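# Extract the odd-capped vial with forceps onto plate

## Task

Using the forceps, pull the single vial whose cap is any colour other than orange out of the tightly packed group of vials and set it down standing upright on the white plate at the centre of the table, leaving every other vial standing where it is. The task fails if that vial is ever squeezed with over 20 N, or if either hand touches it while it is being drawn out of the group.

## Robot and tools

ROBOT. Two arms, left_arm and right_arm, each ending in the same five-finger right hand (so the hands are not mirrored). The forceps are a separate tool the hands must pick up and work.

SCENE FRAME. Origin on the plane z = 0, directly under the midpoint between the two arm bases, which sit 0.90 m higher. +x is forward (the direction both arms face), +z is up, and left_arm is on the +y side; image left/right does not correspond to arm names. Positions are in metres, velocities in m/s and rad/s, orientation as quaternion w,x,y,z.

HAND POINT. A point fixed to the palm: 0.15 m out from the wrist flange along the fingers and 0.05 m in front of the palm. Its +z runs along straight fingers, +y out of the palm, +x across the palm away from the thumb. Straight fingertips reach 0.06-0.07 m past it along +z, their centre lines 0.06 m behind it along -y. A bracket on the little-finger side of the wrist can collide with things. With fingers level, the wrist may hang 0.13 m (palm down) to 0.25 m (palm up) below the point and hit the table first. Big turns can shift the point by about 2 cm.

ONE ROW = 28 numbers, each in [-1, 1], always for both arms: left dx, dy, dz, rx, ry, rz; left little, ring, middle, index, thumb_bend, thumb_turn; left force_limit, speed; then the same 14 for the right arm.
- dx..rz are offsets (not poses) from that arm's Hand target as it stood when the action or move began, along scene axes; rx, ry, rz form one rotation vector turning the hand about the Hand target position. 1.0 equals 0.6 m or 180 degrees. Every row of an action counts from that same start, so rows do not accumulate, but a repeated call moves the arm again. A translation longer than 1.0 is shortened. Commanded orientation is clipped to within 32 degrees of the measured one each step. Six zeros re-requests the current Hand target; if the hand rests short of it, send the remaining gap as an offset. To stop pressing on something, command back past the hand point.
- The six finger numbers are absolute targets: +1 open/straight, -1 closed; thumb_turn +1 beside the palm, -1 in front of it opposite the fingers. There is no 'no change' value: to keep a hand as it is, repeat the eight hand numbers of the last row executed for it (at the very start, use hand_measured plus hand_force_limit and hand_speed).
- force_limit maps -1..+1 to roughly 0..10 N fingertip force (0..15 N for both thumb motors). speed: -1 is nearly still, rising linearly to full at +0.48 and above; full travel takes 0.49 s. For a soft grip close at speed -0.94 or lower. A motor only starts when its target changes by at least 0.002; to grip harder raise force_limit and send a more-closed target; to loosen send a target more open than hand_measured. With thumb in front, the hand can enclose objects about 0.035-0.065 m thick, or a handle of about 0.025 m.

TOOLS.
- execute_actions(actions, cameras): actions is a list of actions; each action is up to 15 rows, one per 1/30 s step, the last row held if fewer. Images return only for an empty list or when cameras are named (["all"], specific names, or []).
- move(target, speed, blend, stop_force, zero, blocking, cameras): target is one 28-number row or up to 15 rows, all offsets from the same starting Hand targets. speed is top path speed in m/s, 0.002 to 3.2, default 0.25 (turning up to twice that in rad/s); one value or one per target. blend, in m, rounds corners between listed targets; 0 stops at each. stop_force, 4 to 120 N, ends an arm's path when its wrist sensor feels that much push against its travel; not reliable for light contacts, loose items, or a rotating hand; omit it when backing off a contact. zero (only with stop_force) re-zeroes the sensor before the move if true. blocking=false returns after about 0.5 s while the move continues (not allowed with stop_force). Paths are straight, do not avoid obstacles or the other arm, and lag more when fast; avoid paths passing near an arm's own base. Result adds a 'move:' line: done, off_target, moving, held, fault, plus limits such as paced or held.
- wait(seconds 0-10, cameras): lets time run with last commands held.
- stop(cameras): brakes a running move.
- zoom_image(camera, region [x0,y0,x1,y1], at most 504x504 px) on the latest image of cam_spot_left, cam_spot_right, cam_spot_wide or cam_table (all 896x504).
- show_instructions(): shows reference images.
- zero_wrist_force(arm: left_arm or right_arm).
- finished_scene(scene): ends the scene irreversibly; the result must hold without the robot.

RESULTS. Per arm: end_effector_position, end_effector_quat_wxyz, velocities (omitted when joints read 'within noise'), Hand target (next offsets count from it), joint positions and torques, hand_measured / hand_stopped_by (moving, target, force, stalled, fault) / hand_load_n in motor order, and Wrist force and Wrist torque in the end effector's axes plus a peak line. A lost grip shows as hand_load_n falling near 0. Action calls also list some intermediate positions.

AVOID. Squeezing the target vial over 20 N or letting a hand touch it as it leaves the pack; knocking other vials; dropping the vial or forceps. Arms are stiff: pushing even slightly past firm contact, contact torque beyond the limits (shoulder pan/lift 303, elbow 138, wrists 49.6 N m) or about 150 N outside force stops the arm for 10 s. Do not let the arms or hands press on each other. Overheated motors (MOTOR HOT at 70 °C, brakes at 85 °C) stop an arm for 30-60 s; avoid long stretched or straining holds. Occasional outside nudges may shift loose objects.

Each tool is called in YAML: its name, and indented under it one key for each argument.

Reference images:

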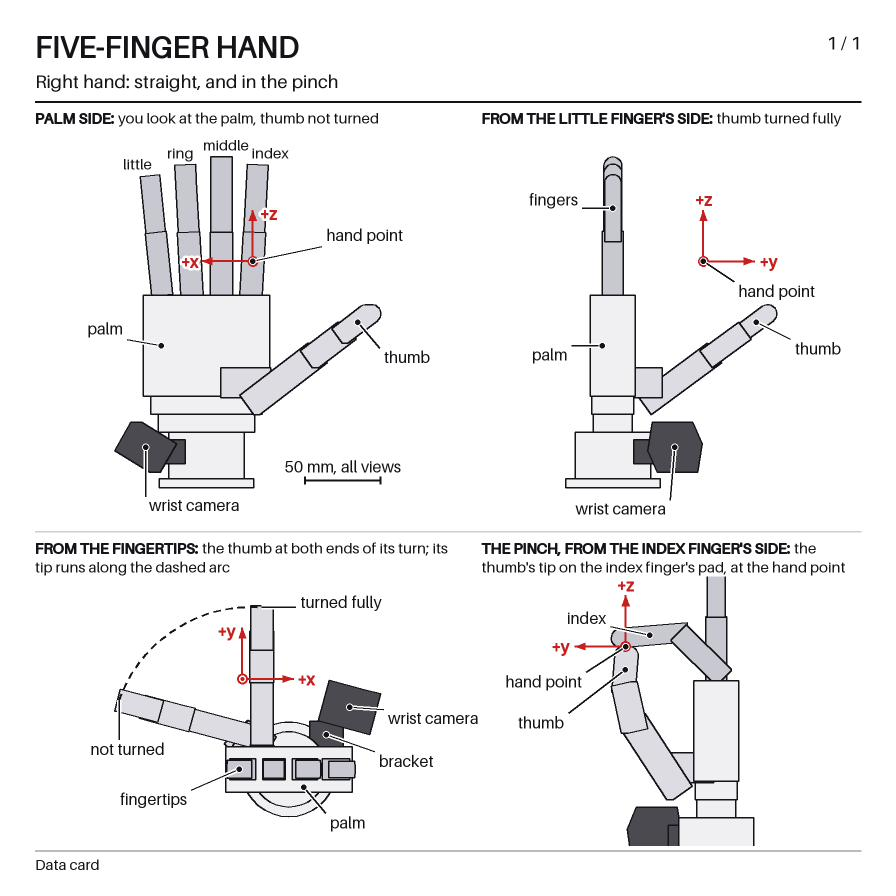

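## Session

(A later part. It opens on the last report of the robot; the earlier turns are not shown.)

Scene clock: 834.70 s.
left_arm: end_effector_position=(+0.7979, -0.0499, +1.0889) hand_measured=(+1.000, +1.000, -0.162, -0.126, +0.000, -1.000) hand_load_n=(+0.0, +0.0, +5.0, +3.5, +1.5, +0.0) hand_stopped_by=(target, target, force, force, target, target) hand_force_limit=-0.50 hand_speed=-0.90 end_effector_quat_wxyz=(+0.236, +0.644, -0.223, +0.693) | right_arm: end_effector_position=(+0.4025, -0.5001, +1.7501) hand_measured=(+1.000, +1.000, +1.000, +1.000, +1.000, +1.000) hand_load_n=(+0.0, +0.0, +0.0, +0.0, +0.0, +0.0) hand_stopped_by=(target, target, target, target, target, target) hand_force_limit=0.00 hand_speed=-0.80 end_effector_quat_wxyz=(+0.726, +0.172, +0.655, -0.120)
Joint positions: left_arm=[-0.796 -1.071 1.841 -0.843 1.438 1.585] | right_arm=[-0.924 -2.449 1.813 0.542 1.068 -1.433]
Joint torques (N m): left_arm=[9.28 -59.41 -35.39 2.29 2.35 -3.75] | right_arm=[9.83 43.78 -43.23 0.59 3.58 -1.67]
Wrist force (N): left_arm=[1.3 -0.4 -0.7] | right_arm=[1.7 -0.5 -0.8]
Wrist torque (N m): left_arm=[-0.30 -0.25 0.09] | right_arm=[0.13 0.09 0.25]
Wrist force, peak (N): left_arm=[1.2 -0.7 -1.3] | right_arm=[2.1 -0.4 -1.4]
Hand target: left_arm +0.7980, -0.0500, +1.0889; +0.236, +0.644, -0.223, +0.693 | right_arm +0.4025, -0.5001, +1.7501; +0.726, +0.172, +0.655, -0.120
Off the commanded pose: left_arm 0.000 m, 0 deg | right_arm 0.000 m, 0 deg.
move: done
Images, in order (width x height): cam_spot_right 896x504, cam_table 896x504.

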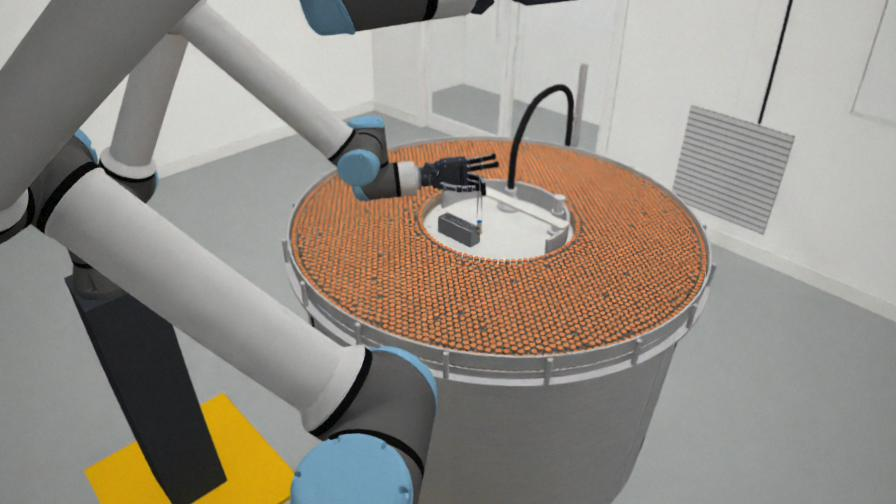

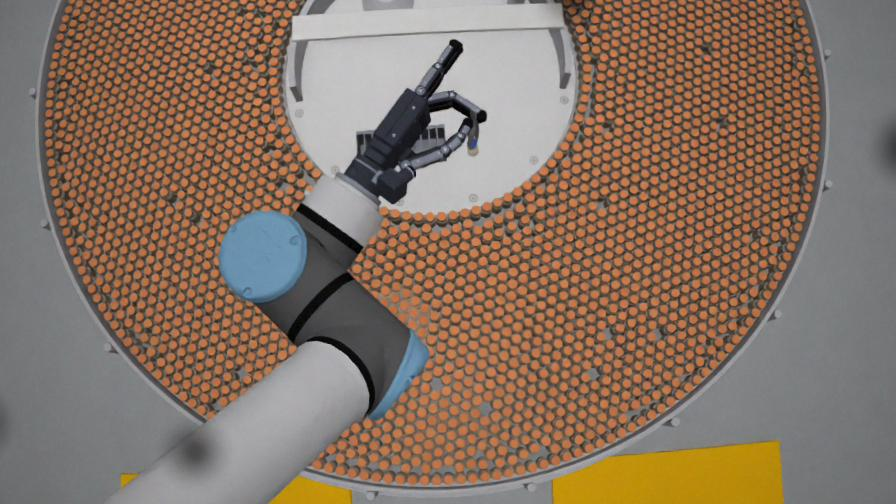

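move:
  target: [0,0,-0.0940,0,0,0,1,1,-0.175,-0.135,0,-1,-0.5,-0.9,0,0,0,0,0,0,1,1,1,1,1,1,0,-0.8]
  speed: 0.04
  stop_force: 4
  cameras: ["cam_table","cam_spot_right"]

zoom_image:
  camera: "cam_table"
  region: [450, 110, 510, 170]

zoom_image:
  camera: "cam_spot_right"
  region: [450, 190, 510, 260]

Scene clock: 847.83 s.
left_arm: end_effector_position=(+0.7980, -0.0500, +1.0325) hand_measured=(+1.000, +1.000, -0.162, -0.126, +0.000, -1.000) hand_load_n=(+0.0, +0.0, +5.0, +3.0, +1.0, -0.5) hand_stopped_by=(target, target, force, force, target, target) hand_force_limit=-0.50 hand_speed=-0.90 end_effector_quat_wxyz=(+0.236, +0.644, -0.223, +0.693) | right_arm: end_effector_position=(+0.4025, -0.5001, +1.7501) hand_measured=(+1.000, +1.000, +1.000, +1.000, +1.000, +1.000) hand_load_n=(+0.0, +0.0, +0.0, +0.0, +0.0, +0.0) hand_stopped_by=(target, target, target, target, target, target) hand_force_limit=0.00 hand_speed=-0.80 end_effector_quat_wxyz=(+0.726, +0.172, +0.655, -0.120)
Joint positions: left_arm=[-0.796 -1.001 1.86 -0.931 1.438 1.585] | right_arm=[-0.924 -2.449 1.813 0.542 1.068 -1.433]
Joint torques (N m): left_arm=[8.63 -62.69 -22.59 -5.75 2.18 -3.09] | right_arm=[9.62 43.45 -42.51 0.01 3.82 -1.83]
Wrist force (N): left_arm=[0.9 -0.2 -0.8] | right_arm=[1.8 -0.3 -1.4]
Wrist torque (N m): left_arm=[-0.23 -0.14 0.06] | right_arm=[0.20 0.08 0.27]
Wrist force, peak (N): left_arm=[1.6 -0.5 -1.2] | right_arm=[1.7 -0.2 -1.6]
Hand target: left_arm +0.7980, -0.0500, +1.0325; +0.236, +0.644, -0.223, +0.693 | right_arm +0.4025, -0.5001, +1.7501; +0.726, +0.172, +0.655, -0.120
Off the commanded pose: left_arm 0.000 m, 0 deg | right_arm 0.000 m, 0 deg.
move: done
Images, in order (width x height): cam_spot_right 896x504, cam_table 896x504.

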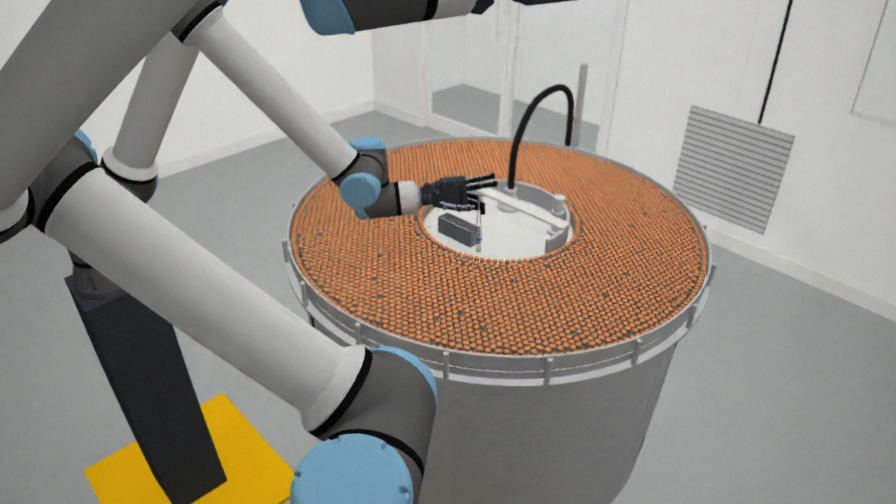

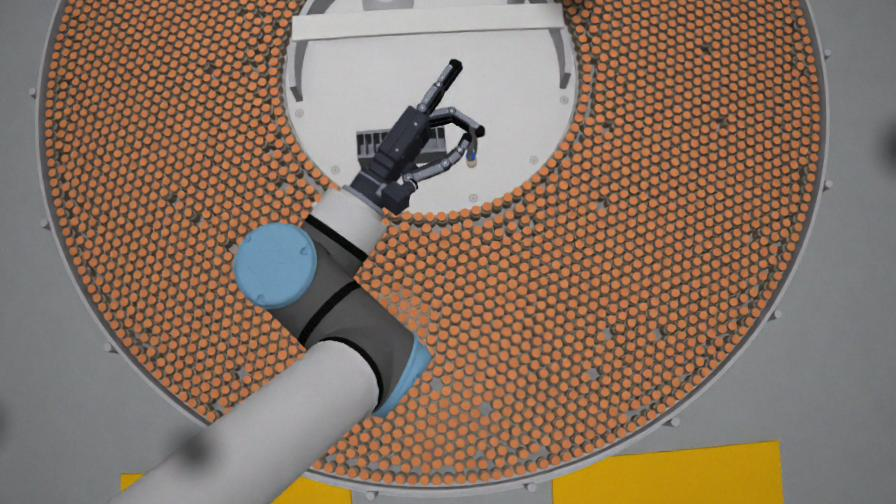

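Scaled by 8.400.

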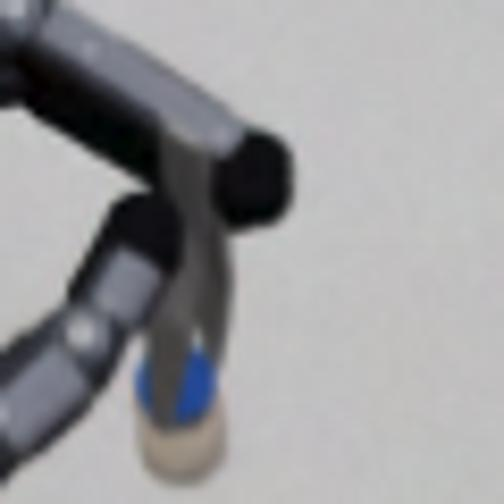

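Scaled by 7.200.

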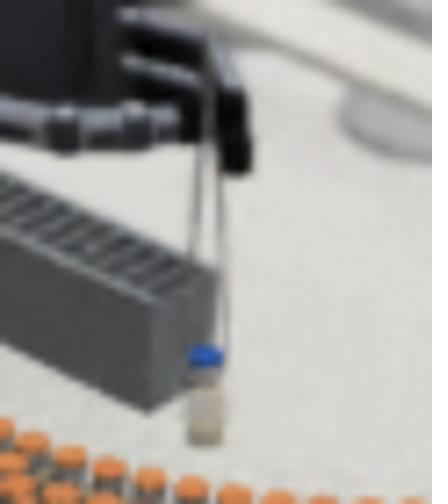

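move:
  target: [0,0,-0.0117,0,0,0,1,1,-0.175,-0.135,0,-1,-0.5,-0.9,0,0,0,0,0,0,1,1,1,1,1,1,0,-0.8]
  speed: 0.02
  stop_force: 4
  zero: false
  cameras: ["cam_table","cam_spot_right"]

zoom_image:
  camera: "cam_table"
  region: [450, 110, 510, 170]

zoom_image:
  camera: "cam_spot_right"
  region: [450, 190, 510, 260]

Scene clock: 854.60 s.
left_arm: end_effector_position=(+0.7980, -0.0500, +1.0255) hand_measured=(+1.000, +1.000, -0.162, -0.126, +0.000, -1.000) hand_load_n=(+0.0, +0.0, +5.0, +3.0, +1.5, +0.0) hand_stopped_by=(target, target, force, force, target, target) hand_force_limit=-0.50 hand_speed=-0.90 end_effector_quat_wxyz=(+0.236, +0.644, -0.223, +0.693) | right_arm: end_effector_position=(+0.4025, -0.5001, +1.7501) hand_measured=(+1.000, +1.000, +1.000, +1.000, +1.000, +1.000) hand_load_n=(+0.0, +0.0, +0.0, +0.0, +0.0, +0.0) hand_stopped_by=(target, target, target, target, target, target) hand_force_limit=0.00 hand_speed=-0.80 end_effector_quat_wxyz=(+0.726, +0.172, +0.655, -0.120)
Joint positions: left_arm=[-0.796 -0.992 1.861 -0.942 1.438 1.585] | right_arm=[-0.924 -2.449 1.813 0.542 1.068 -1.433]
Joint torques (N m): left_arm=[7.72 -62.64 -21.69 -5.91 2.02 -1.13] | right_arm=[7.86 42.79 -42.34 0.42 3.73 -2.09]
Wrist force (N): left_arm=[1.1 -0.7 -0.8] | right_arm=[1.2 0.1 -0.7]
Wrist torque (N m): left_arm=[-0.30 -0.16 0.04] | right_arm=[0.22 0.15 0.25]
Wrist force, peak (N): left_arm=[1.1 -0.3 -1.4] | right_arm=[2.0 -0.2 -1.3]
Hand target: left_arm +0.7980, -0.0500, +1.0255; +0.236, +0.644, -0.223, +0.693 | right_arm +0.4025, -0.5001, +1.7501; +0.726, +0.172, +0.655, -0.120
Off the commanded pose: left_arm 0.000 m, 0 deg | right_arm 0.000 m, 0 deg.
move: done
Images, in order (width x height): cam_spot_right 896x504, cam_table 896x504.

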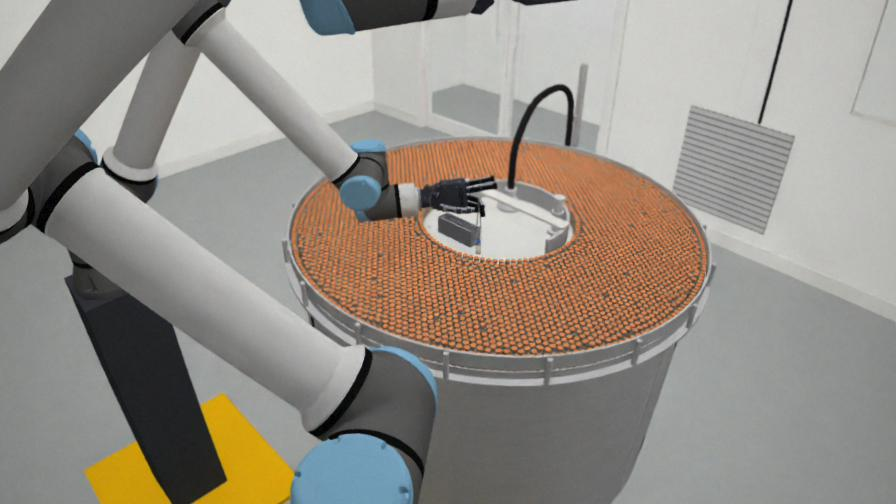

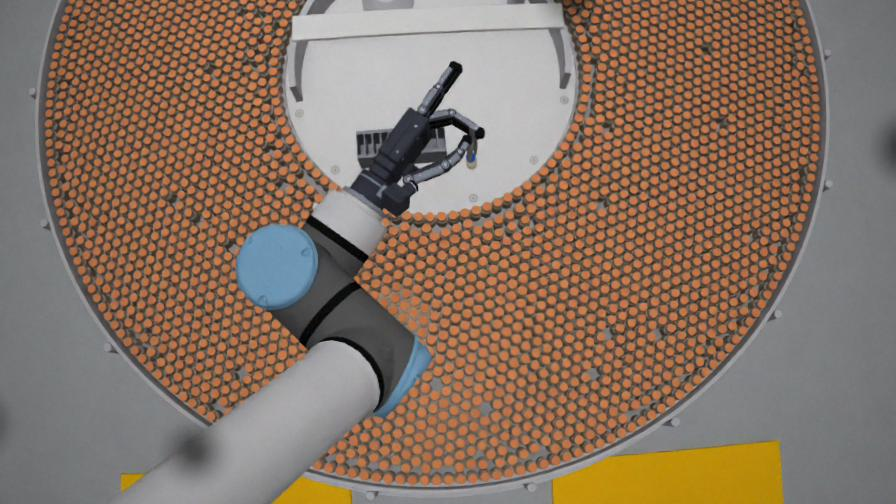

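Scaled by 8.400.

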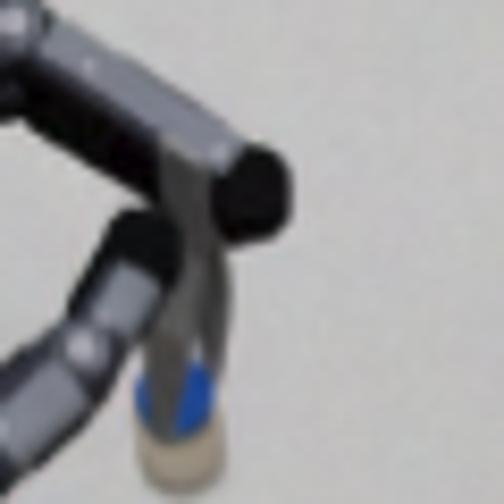

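Scaled by 7.200.

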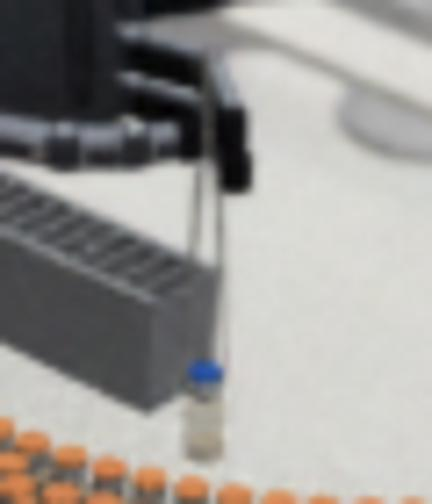

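move:
  target: [0,0,-0.0083,0,0,0,1,1,-0.175,-0.135,0,-1,-0.5,-0.9,0,0,0,0,0,0,1,1,1,1,1,1,0,-0.8]
  speed: 0.01
  stop_force: 4
  zero: false
  cameras: ["cam_table","cam_spot_right"]

zoom_image:
  camera: "cam_table"
  region: [450, 110, 510, 170]

zoom_image:
  camera: "cam_spot_right"
  region: [450, 190, 510, 260]

Scene clock: 860.70 s.
left_arm: end_effector_position=(+0.7980, -0.0500, +1.0205) hand_measured=(+1.000, +1.000, -0.162, -0.126, +0.000, -1.000) hand_load_n=(+0.0, +0.0, +4.0, +2.0, +1.0, +0.0) hand_stopped_by=(target, target, force, force, target, target) hand_force_limit=-0.50 hand_speed=-0.90 end_effector_quat_wxyz=(+0.236, +0.644, -0.223, +0.693) | right_arm: end_effector_position=(+0.4025, -0.5001, +1.7501) hand_measured=(+1.000, +1.000, +1.000, +1.000, +1.000, +1.000) hand_load_n=(+0.0, +0.0, +0.0, +0.0, +0.0, +0.0) hand_stopped_by=(target, target, target, target, target, target) hand_force_limit=0.00 hand_speed=-0.80 end_effector_quat_wxyz=(+0.726, +0.172, +0.655, -0.120)
Joint positions: left_arm=[-0.796 -0.985 1.862 -0.95 1.438 1.585] | right_arm=[-0.924 -2.449 1.813 0.542 1.068 -1.433]
Joint torques (N m): left_arm=[6.56 -63.3 -21.42 -5.69 2.07 1.04] | right_arm=[10.07 42.1 -42.91 0.56 3.39 -2.39]
Wrist force (N): left_arm=[1.2 -0.4 -1.1] | right_arm=[1.5 -0.2 -1.0]
Wrist torque (N m): left_arm=[-0.26 -0.15 0.03] | right_arm=[0.19 0.13 0.26]
Wrist force, peak (N): left_arm=[1.3 -0.6 -1.4] | right_arm=[1.9 -0.3 -1.3]
Hand target: left_arm +0.7980, -0.0500, +1.0205; +0.236, +0.644, -0.223, +0.693 | right_arm +0.4025, -0.5001, +1.7501; +0.726, +0.172, +0.655, -0.120
Off the commanded pose: left_arm 0.000 m, 0 deg | right_arm 0.000 m, 0 deg.
move: done
Images, in order (width x height): cam_spot_right 896x504, cam_table 896x504.

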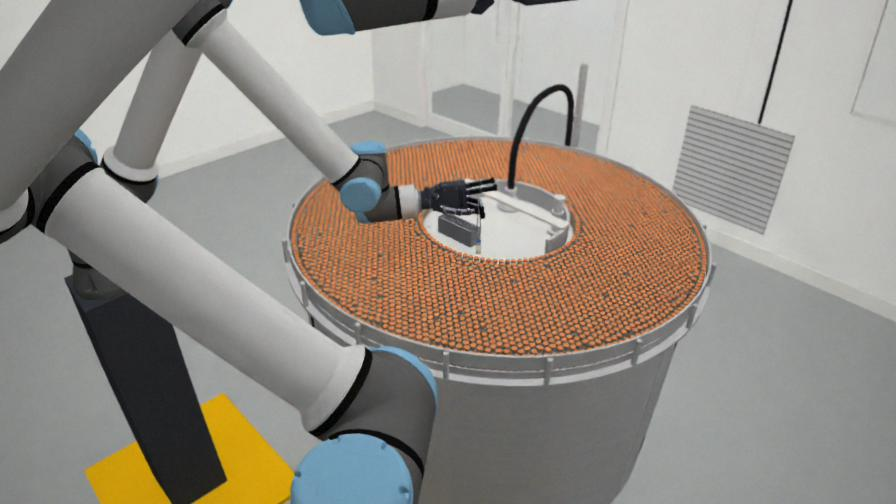

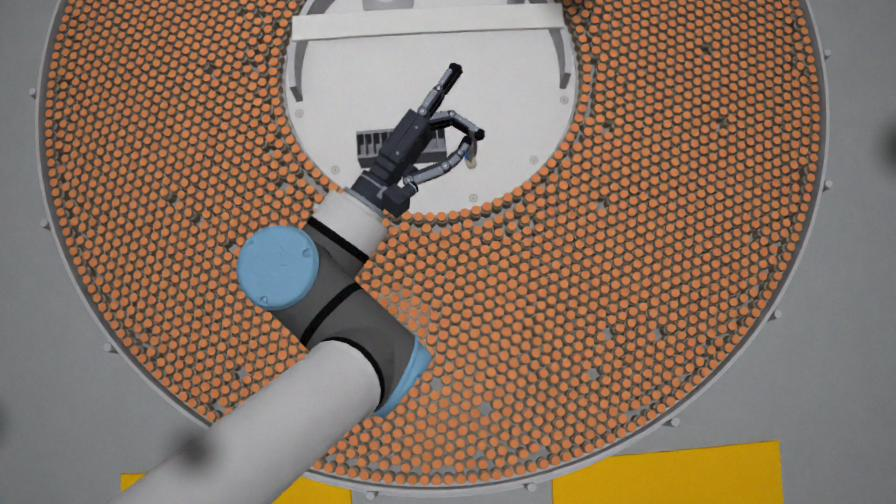

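Scaled by 8.400.

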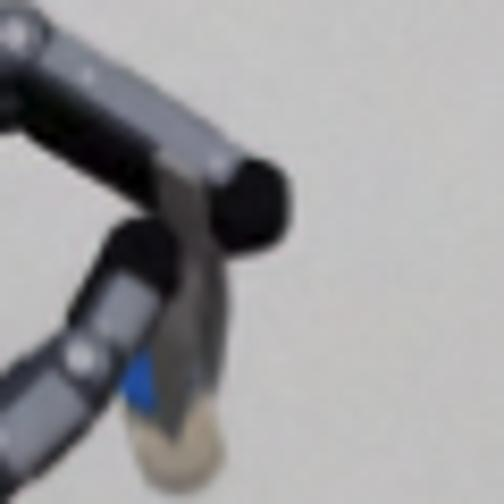

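Scaled by 7.200.

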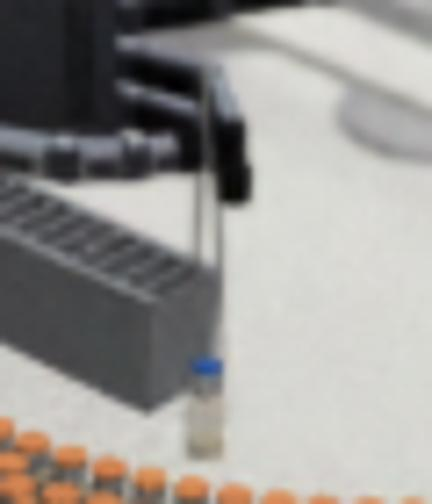

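zoom_image:
  camera: "cam_table"
  region: [458, 145, 483, 172]

zoom_image:
  camera: "cam_spot_right"
  region: [468, 230, 490, 258]

Scaled by 18.667.

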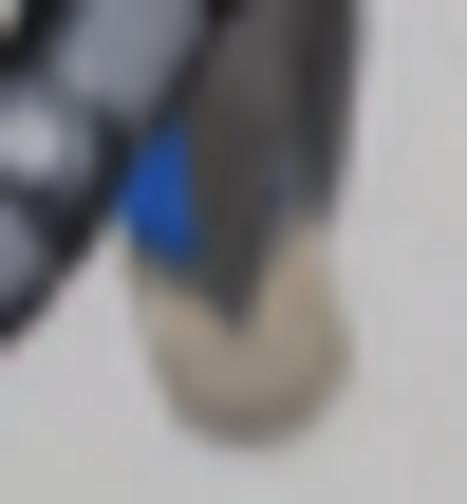

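Scaled by 18.000.

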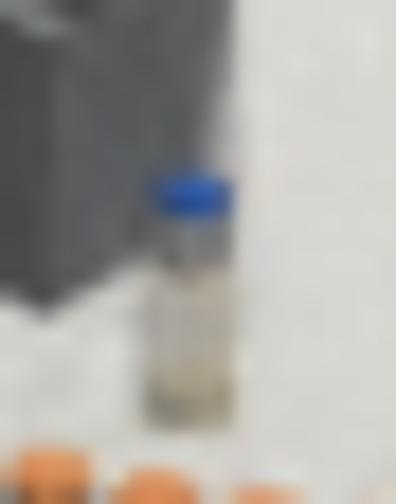

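move:
  target: [-0.0037,-0.0047,0.0,0,0,0,1,1,-0.175,-0.135,0,-1,-0.5,-0.9,0,0,0,0,0,0,1,1,1,1,1,1,0,-0.8]
  speed: 0.01
  cameras: ["cam_table","cam_spot_right"]

zoom_image:
  camera: "cam_table"
  region: [458, 145, 483, 172]

zoom_image:
  camera: "cam_spot_right"
  region: [463, 205, 493, 258]

Scene clock: 886.77 s.
left_arm: end_effector_position=(+0.7959, -0.0527, +1.0205) hand_measured=(+1.000, +1.000, -0.162, -0.126, +0.000, -1.000) hand_load_n=(+0.0, +0.0, +4.0, +2.0, +1.0, +0.0) hand_stopped_by=(target, target, force, force, target, target) hand_force_limit=-0.50 hand_speed=-0.90 end_effector_quat_wxyz=(+0.236, +0.644, -0.223, +0.693) | right_arm: end_effector_position=(+0.4025, -0.5001, +1.7501) hand_measured=(+1.000, +1.000, +1.000, +1.000, +1.000, +1.000) hand_load_n=(+0.0, +0.0, +0.0, +0.0, +0.0, +0.0) hand_stopped_by=(target, target, target, target, target, target) hand_force_limit=0.00 hand_speed=-0.80 end_effector_quat_wxyz=(+0.726, +0.172, +0.655, -0.120)
Joint positions: left_arm=[-0.801 -0.986 1.863 -0.95 1.433 1.585] | right_arm=[-0.924 -2.449 1.813 0.542 1.068 -1.433]
Joint torques (N m): left_arm=[-9.96 -89.39 -21.44 -5.48 -2.75 3.75] | right_arm=[9.59 42.6 -42.66 0.11 3.27 -1.45]
Wrist force (N): left_arm=[1.1 -0.4 -0.7] | right_arm=[1.6 0.0 -0.6]
Wrist torque (N m): left_arm=[-0.28 -0.16 0.02] | right_arm=[0.20 0.08 0.28]
Wrist force, peak (N): left_arm=[1.3 -0.4 -1.4] | right_arm=[1.8 0.3 -1.4]
Hand target: left_arm +0.7958, -0.0528, +1.0205; +0.236, +0.644, -0.223, +0.693 | right_arm +0.4025, -0.5001, +1.7501; +0.726, +0.172, +0.655, -0.120
Off the commanded pose: left_arm 0.000 m, 0 deg | right_arm 0.000 m, 0 deg.
move: done
Images, in order (width x height): cam_spot_right 896x504, cam_table 896x504.

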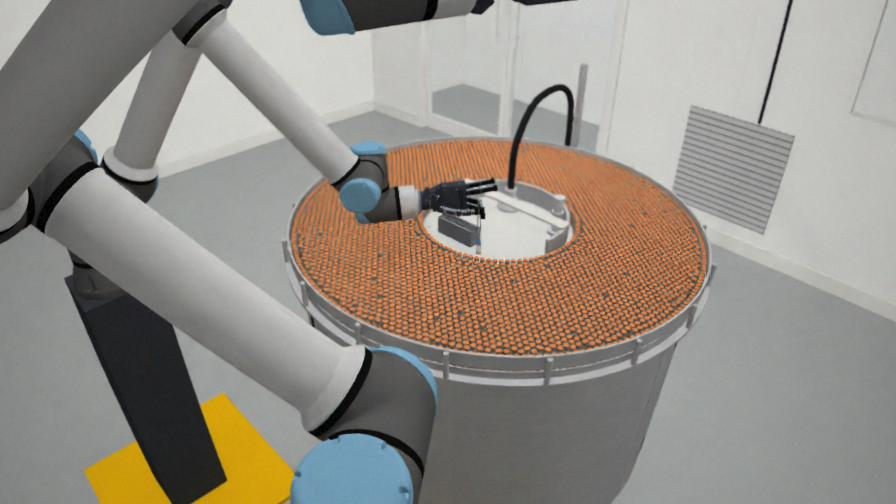

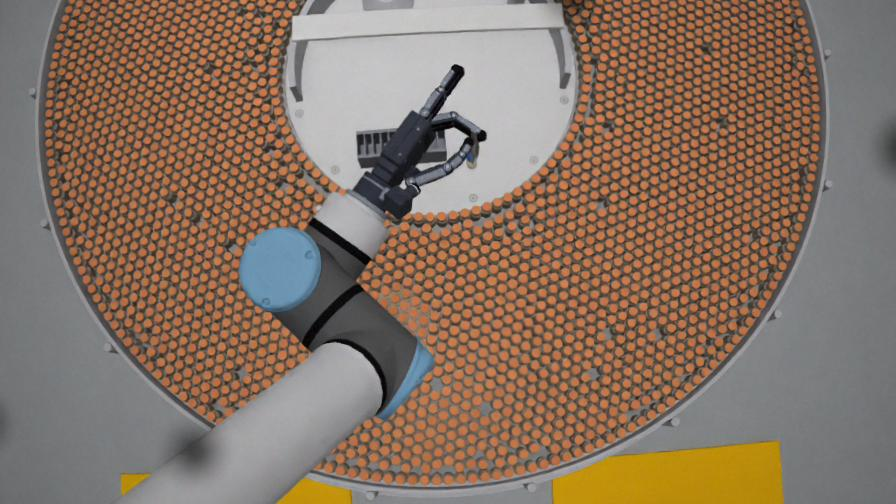

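Scaled by 18.667.

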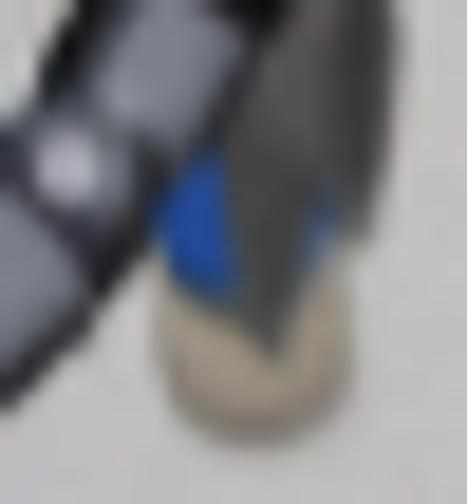

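Scaled by 9.509.

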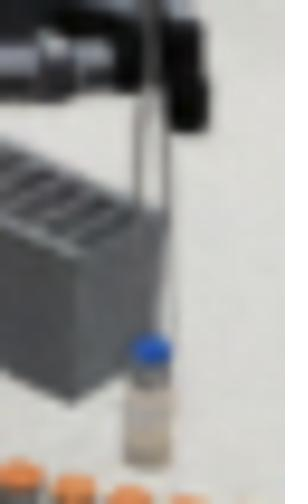

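move:
  target: [0,0,0,0,0,0,1,1,-0.146,-0.098,0,-1,-0.5,-0.9,0,0,0,0,0,0,1,1,1,1,1,1,0,-0.8]
  cameras: ["cam_table","cam_spot_right"]

zoom_image:
  camera: "cam_table"
  region: [458, 145, 483, 172]

zoom_image:
  camera: "cam_spot_right"
  region: [463, 205, 493, 258]

Scene clock: 892.40 s.
left_arm: end_effector_position=(+0.7958, -0.0528, +1.0205) hand_measured=(+1.000, +1.000, -0.146, -0.098, +0.000, -1.000) hand_load_n=(+0.0, +0.0, +0.5, +0.5, +0.5, +0.5) hand_stopped_by=(target, target, target, target, target, target) hand_force_limit=-0.50 hand_speed=-0.90 end_effector_quat_wxyz=(+0.236, +0.644, -0.223, +0.693) | right_arm: end_effector_position=(+0.4025, -0.5001, +1.7501) hand_measured=(+1.000, +1.000, +1.000, +1.000, +1.000, +1.000) hand_load_n=(+0.0, +0.0, +0.0, +0.5, +0.0, +0.0) hand_stopped_by=(target, target, target, target, target, target) hand_force_limit=0.00 hand_speed=-0.80 end_effector_quat_wxyz=(+0.726, +0.172, +0.655, -0.120)
Joint positions: left_arm=[-0.801 -0.986 1.863 -0.95 1.433 1.585] | right_arm=[-0.924 -2.449 1.813 0.542 1.068 -1.433]
Joint torques (N m): left_arm=[-12.26 -90.82 -21.54 -5.44 -1.83 3.36] | right_arm=[8.81 40.36 -41.97 0.22 3.74 -1.83]
Wrist force (N): left_arm=[1.2 -0.4 -1.1] | right_arm=[1.7 -0.3 -0.8]
Wrist torque (N m): left_arm=[-0.25 -0.15 0.02] | right_arm=[0.16 0.09 0.26]
Wrist force, peak (N): left_arm=[1.3 0.1 -1.4] | right_arm=[2.1 -0.1 -1.1]
Hand target: left_arm +0.7958, -0.0528, +1.0205; +0.236, +0.644, -0.223, +0.693 | right_arm +0.4025, -0.5001, +1.7501; +0.726, +0.172, +0.655, -0.120
Off the commanded pose: left_arm 0.000 m, 0 deg | right_arm 0.000 m, 0 deg.
move: done
Images, in order (width x height): cam_spot_right 896x504, cam_table 896x504.

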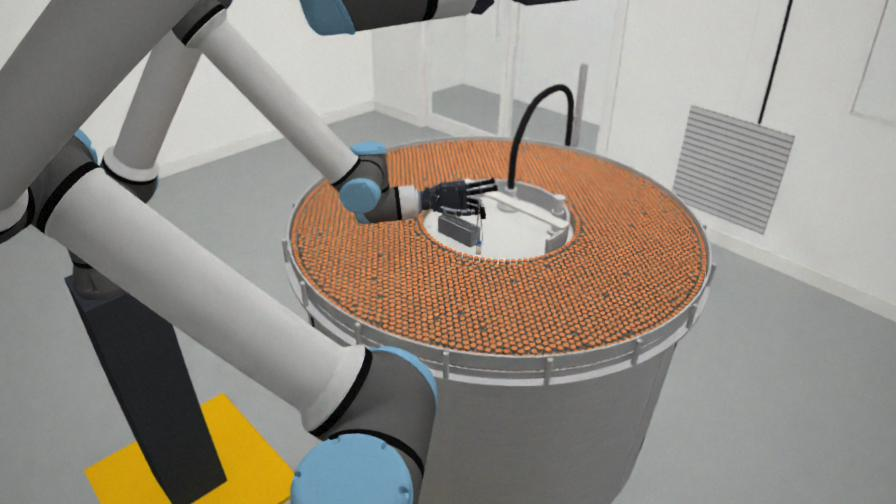

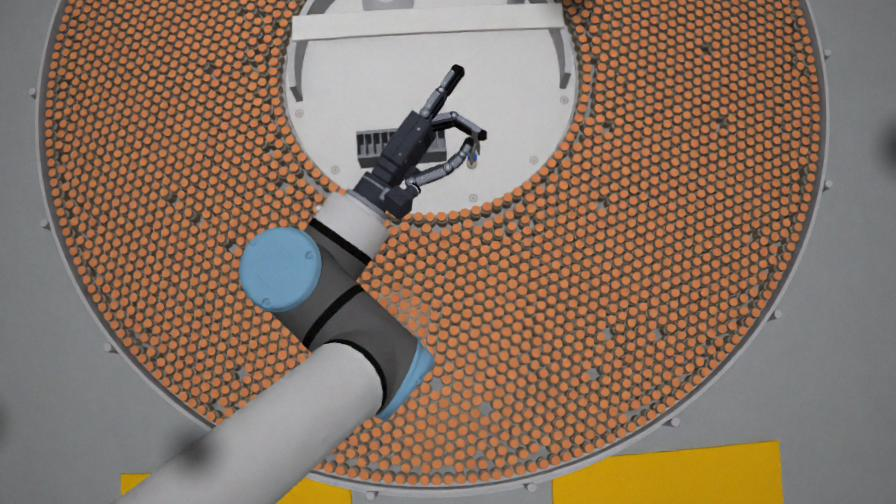

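Scaled by 18.667.

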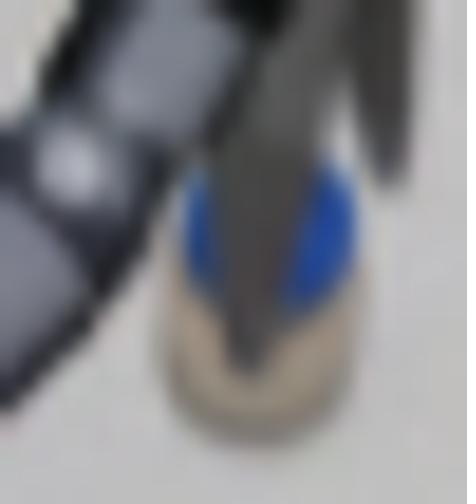

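Scaled by 9.509.

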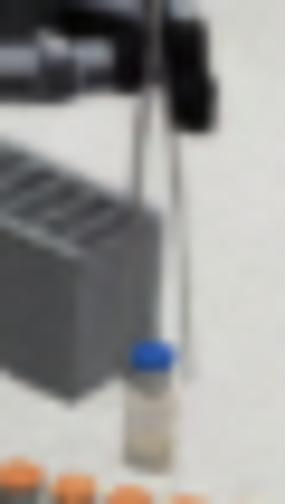

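move:
  target:
    - [-0.0026,0.0021,0,0,0,0,1,1,-0.146,-0.098,0,-1,-0.5,-0.9,0,0,0,0,0,0,1,1,1,1,1,1,0,-0.8]
    - [-0.0026,0.0021,0.025,0,0,0,1,1,-0.146,-0.098,0,-1,-0.5,-0.9,0,0,0,0,0,0,1,1,1,1,1,1,0,-0.8]
  speed: 0.02
  cameras: ["cam_table","cam_spot_right"]

zoom_image:
  camera: "cam_table"
  region: [453, 137, 488, 175]

zoom_image:
  camera: "cam_spot_right"
  region: [463, 195, 493, 258]

Scene clock: 899.37 s.
left_arm: end_effector_position=(+0.7942, -0.0516, +1.0353) hand_measured=(+1.000, +1.000, -0.146, -0.098, +0.000, -1.000) hand_load_n=(+0.0, +0.0, +0.5, +0.5, +0.5, +0.0) hand_stopped_by=(target, target, target, target, target, target) hand_force_limit=-0.50 hand_speed=-0.90 end_effector_quat_wxyz=(+0.236, +0.644, -0.223, +0.693) | right_arm: end_effector_position=(+0.4025, -0.5001, +1.7501) hand_measured=(+1.000, +1.000, +1.000, +1.000, +1.000, +1.000) hand_load_n=(+0.0, +0.0, +0.0, +0.0, +0.0, +0.0) hand_stopped_by=(target, target, target, target, target, target) hand_force_limit=0.00 hand_speed=-0.80 end_effector_quat_wxyz=(+0.726, +0.172, +0.655, -0.120)
Joint positions: left_arm=[-0.801 -1.007 1.864 -0.93 1.432 1.586] | right_arm=[-0.924 -2.449 1.813 0.542 1.068 -1.433]
Joint torques (N m): left_arm=[-12.15 -86.09 -34.59 1.97 -1.92 3.39] | right_arm=[9.71 44.22 -42.58 -0.43 3.52 -2.23]
Wrist force (N): left_arm=[0.9 0.0 -1.0] | right_arm=[1.3 -0.4 -0.7]
Wrist torque (N m): left_arm=[-0.18 -0.11 0.04] | right_arm=[0.15 0.14 0.24]
Wrist force, peak (N): left_arm=[1.1 0.0 -1.6] | right_arm=[1.9 -0.1 -1.5]
Hand target: left_arm +0.7942, -0.0516, +1.0355; +0.236, +0.644, -0.223, +0.693 | right_arm +0.4025, -0.5001, +1.7501; +0.726, +0.172, +0.655, -0.120
Off the commanded pose: left_arm 0.000 m, 0 deg | right_arm 0.000 m, 0 deg.
move: done
Images, in order (width x height): cam_spot_right 896x504, cam_table 896x504.

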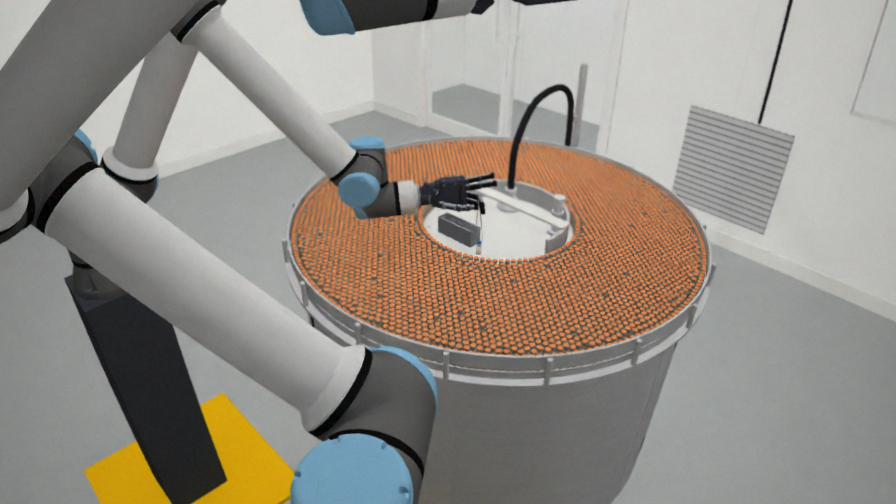

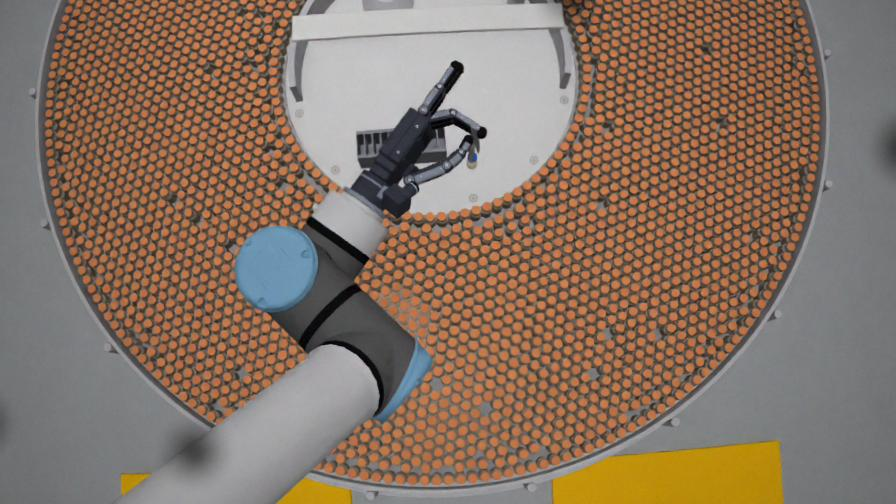

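Scaled by 13.263.

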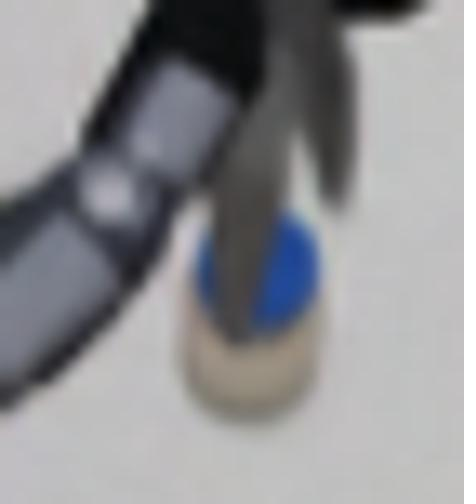

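Scaled by 8.000.

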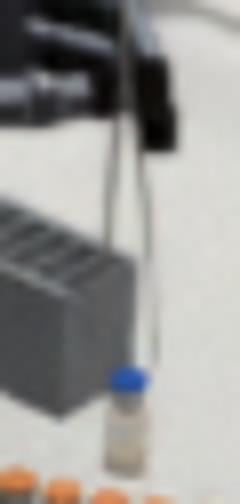

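move:
  target:
    - [0,0,0.1075,0,0,0,1,1,-0.146,-0.098,0,-1,-0.5,-0.9,0,0,0,0,0,0,1,1,1,1,1,1,0,-0.8]
    - [0.0405,0.1232,0.1075,0.004,0.0222,0.2469,1,1,-0.146,-0.098,0,-1,-0.5,-0.9,0,0,0,0,0,0,1,1,1,1,1,1,0,-0.8]
  speed: [0.06, 0.15]
  blend: [0.005, 0]
  cameras: ["cam_table","cam_spot_right"]

zoom_image:
  camera: "cam_table"
  region: [380, 80, 490, 180]

zoom_image:
  camera: "cam_spot_right"
  region: [430, 160, 500, 260]

Scene clock: 920.73 s.
left_arm: end_effector_position=(+0.8185, +0.0223, +1.1000) hand_measured=(+1.000, +1.000, -0.146, -0.098, +0.000, -1.000) hand_load_n=(+0.0, +0.0, +0.5, +0.5, +0.0, +0.5) hand_stopped_by=(target, target, target, target, target, target) hand_force_limit=-0.50 hand_speed=-0.90 end_effector_quat_wxyz=(-0.039, +0.705, +0.041, +0.707) | right_arm: end_effector_position=(+0.4025, -0.5001, +1.7501) hand_measured=(+1.000, +1.000, +1.000, +1.000, +1.000, +1.000) hand_load_n=(+0.0, +0.0, +0.0, +0.0, +0.0, +0.0) hand_stopped_by=(target, target, target, target, target, target) hand_force_limit=0.00 hand_speed=-0.80 end_effector_quat_wxyz=(+0.726, +0.172, +0.655, -0.120)
Joint positions: left_arm=[-0.977 -1.087 1.799 -0.719 0.48 1.575] | right_arm=[-0.924 -2.449 1.813 0.542 1.068 -1.433]
Joint torques (N m): left_arm=[-11.13 -59.16 -35.37 3.78 -2.65 -3.6] | right_arm=[9.02 43 -40.48 -0.33 3.19 -1.7]
Wrist force (N): left_arm=[1.6 -0.8 0.1] | right_arm=[1.9 -0.4 -0.6]
Wrist torque (N m): left_arm=[-0.39 -0.24 0.08] | right_arm=[0.14 0.04 0.28]
Wrist force, peak (N): left_arm=[1.8 -0.9 -0.1] | right_arm=[2.0 -0.1 -1.5]
Hand target: left_arm +0.8185, +0.0223, +1.1000; -0.040, +0.705, +0.041, +0.707 | right_arm +0.4025, -0.5001, +1.7501; +0.726, +0.172, +0.655, -0.120
Off the commanded pose: left_arm 0.000 m, 0 deg | right_arm 0.000 m, 0 deg.
move: done
Images, in order (width x height): cam_spot_right 896x504, cam_table 896x504.

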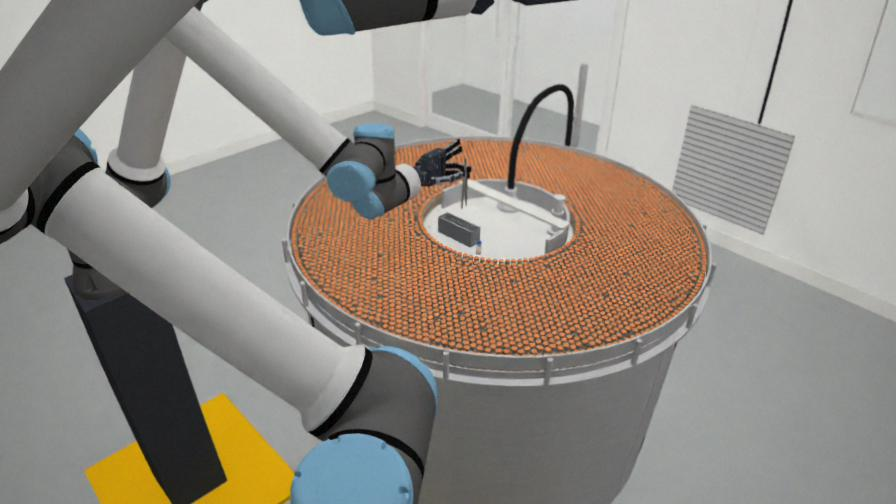

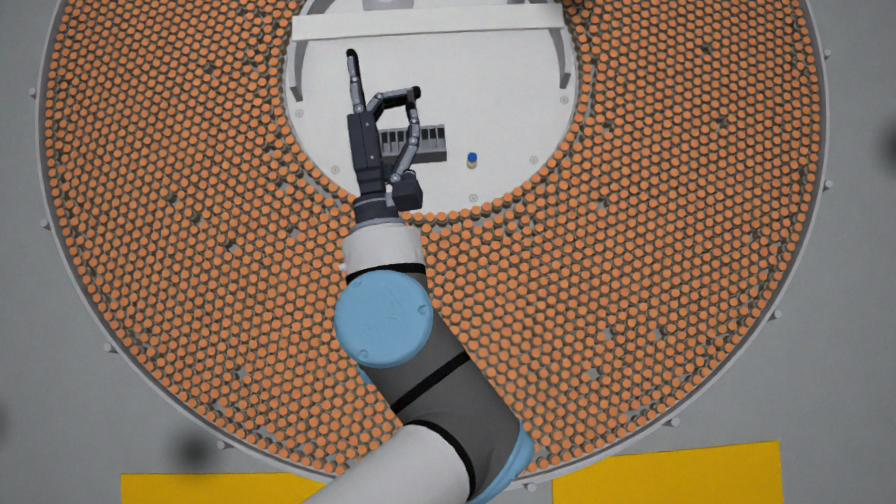

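Scaled by 4.582.

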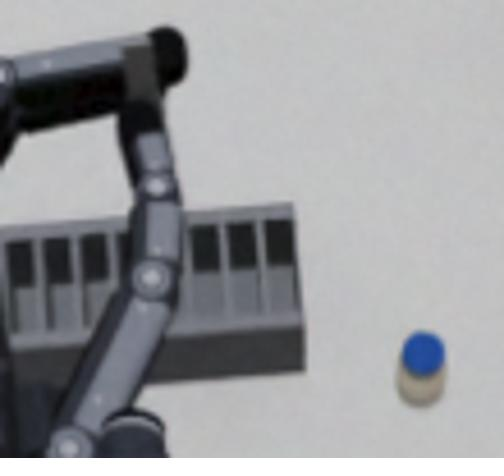

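Scaled by 5.040.

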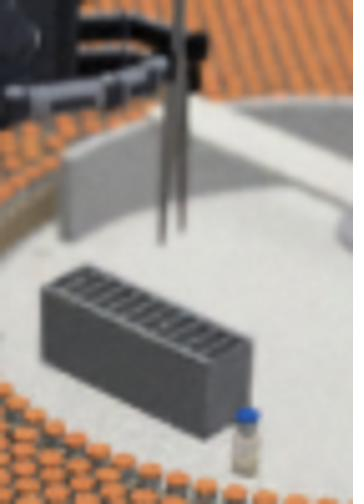

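move:
  target: [0,0,-0.08,0,0,0,1,1,-0.146,-0.098,0,-1,-0.5,-0.9,0,0,0,0,0,0,1,1,1,1,1,1,0,-0.8]
  speed: 0.06
  stop_force: 4
  cameras: ["cam_table","cam_spot_right"]

zoom_image:
  camera: "cam_table"
  region: [390, 90, 450, 170]

zoom_image:
  camera: "cam_spot_right"
  region: [435, 185, 490, 250]

Scene clock: 930.63 s.
left_arm: end_effector_position=(+0.8185, +0.0223, +1.0520) hand_measured=(+1.000, +1.000, -0.146, -0.098, +0.000, -1.000) hand_load_n=(+0.0, +0.0, +0.5, +0.5, +0.5, +0.0) hand_stopped_by=(target, target, target, target, target, target) hand_force_limit=-0.50 hand_speed=-0.90 end_effector_quat_wxyz=(-0.040, +0.705, +0.041, +0.707) | right_arm: end_effector_position=(+0.4025, -0.5001, +1.7501) hand_measured=(+1.000, +1.000, +1.000, +1.000, +1.000, +1.000) hand_load_n=(+0.0, +0.0, +0.0, +0.0, +0.0, +0.0) hand_stopped_by=(target, target, target, target, target, target) hand_force_limit=0.00 hand_speed=-0.80 end_effector_quat_wxyz=(+0.726, +0.172, +0.655, -0.120)
Joint positions: left_arm=[-0.977 -1.032 1.82 -0.794 0.48 1.575] | right_arm=[-0.924 -2.449 1.813 0.542 1.068 -1.433]
Joint torques (N m): left_arm=[1.47 -60.88 -22.55 -4.39 1.27 3.39] | right_arm=[8.28 46.08 -42.92 0.04 3.48 -2.02]
Wrist force (N): left_arm=[1.4 -0.6 -0.1] | right_arm=[1.8 0.0 -1.1]
Wrist torque (N m): left_arm=[-0.36 -0.23 -0.07] | right_arm=[0.21 0.07 0.28]
Wrist force, peak (N): left_arm=[2.2 -0.4 0.1] | right_arm=[2.0 -0.2 -1.3]
Hand target: left_arm +0.8185, +0.0223, +1.0520; -0.040, +0.705, +0.041, +0.707 | right_arm +0.4025, -0.5001, +1.7501; +0.726, +0.172, +0.655, -0.120
Off the commanded pose: left_arm 0.000 m, 0 deg | right_arm 0.000 m, 0 deg.
move: done
Images, in order (width x height): cam_spot_right 896x504, cam_table 896x504.

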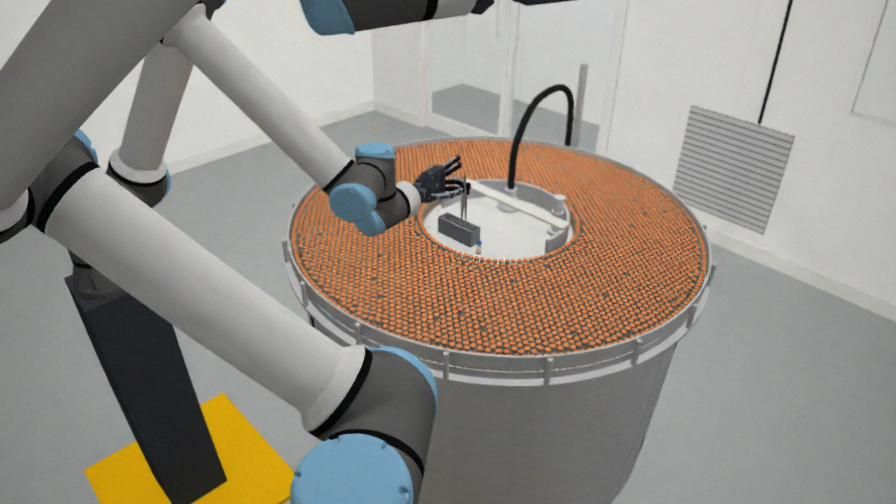

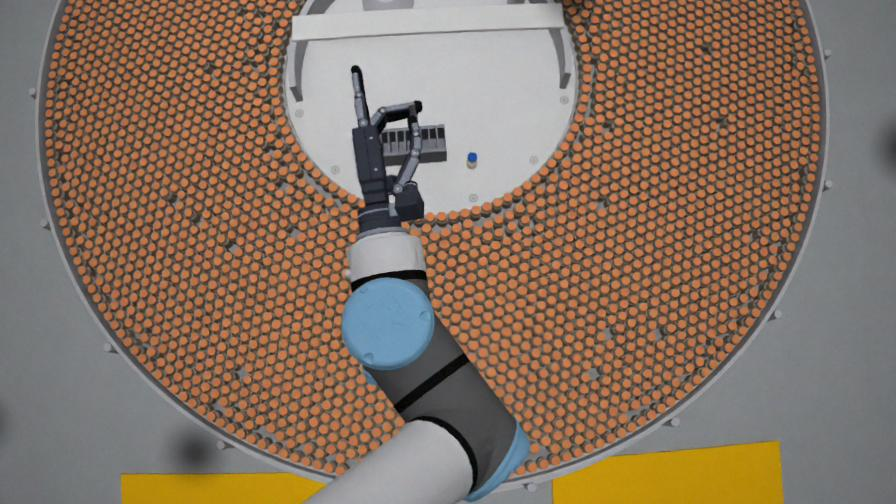

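Scaled by 6.300.

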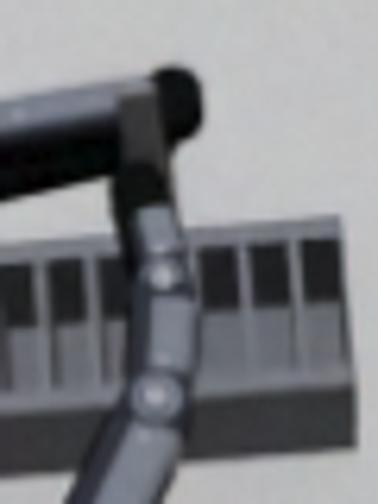

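Scaled by 7.754.

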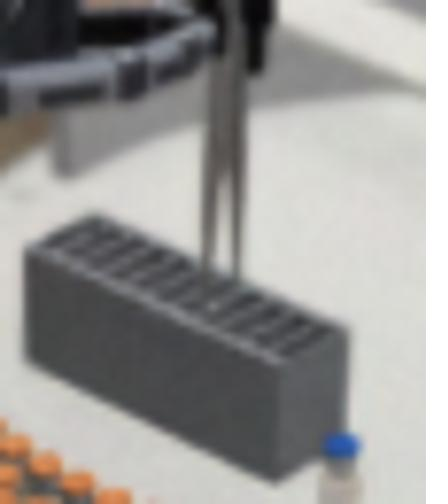

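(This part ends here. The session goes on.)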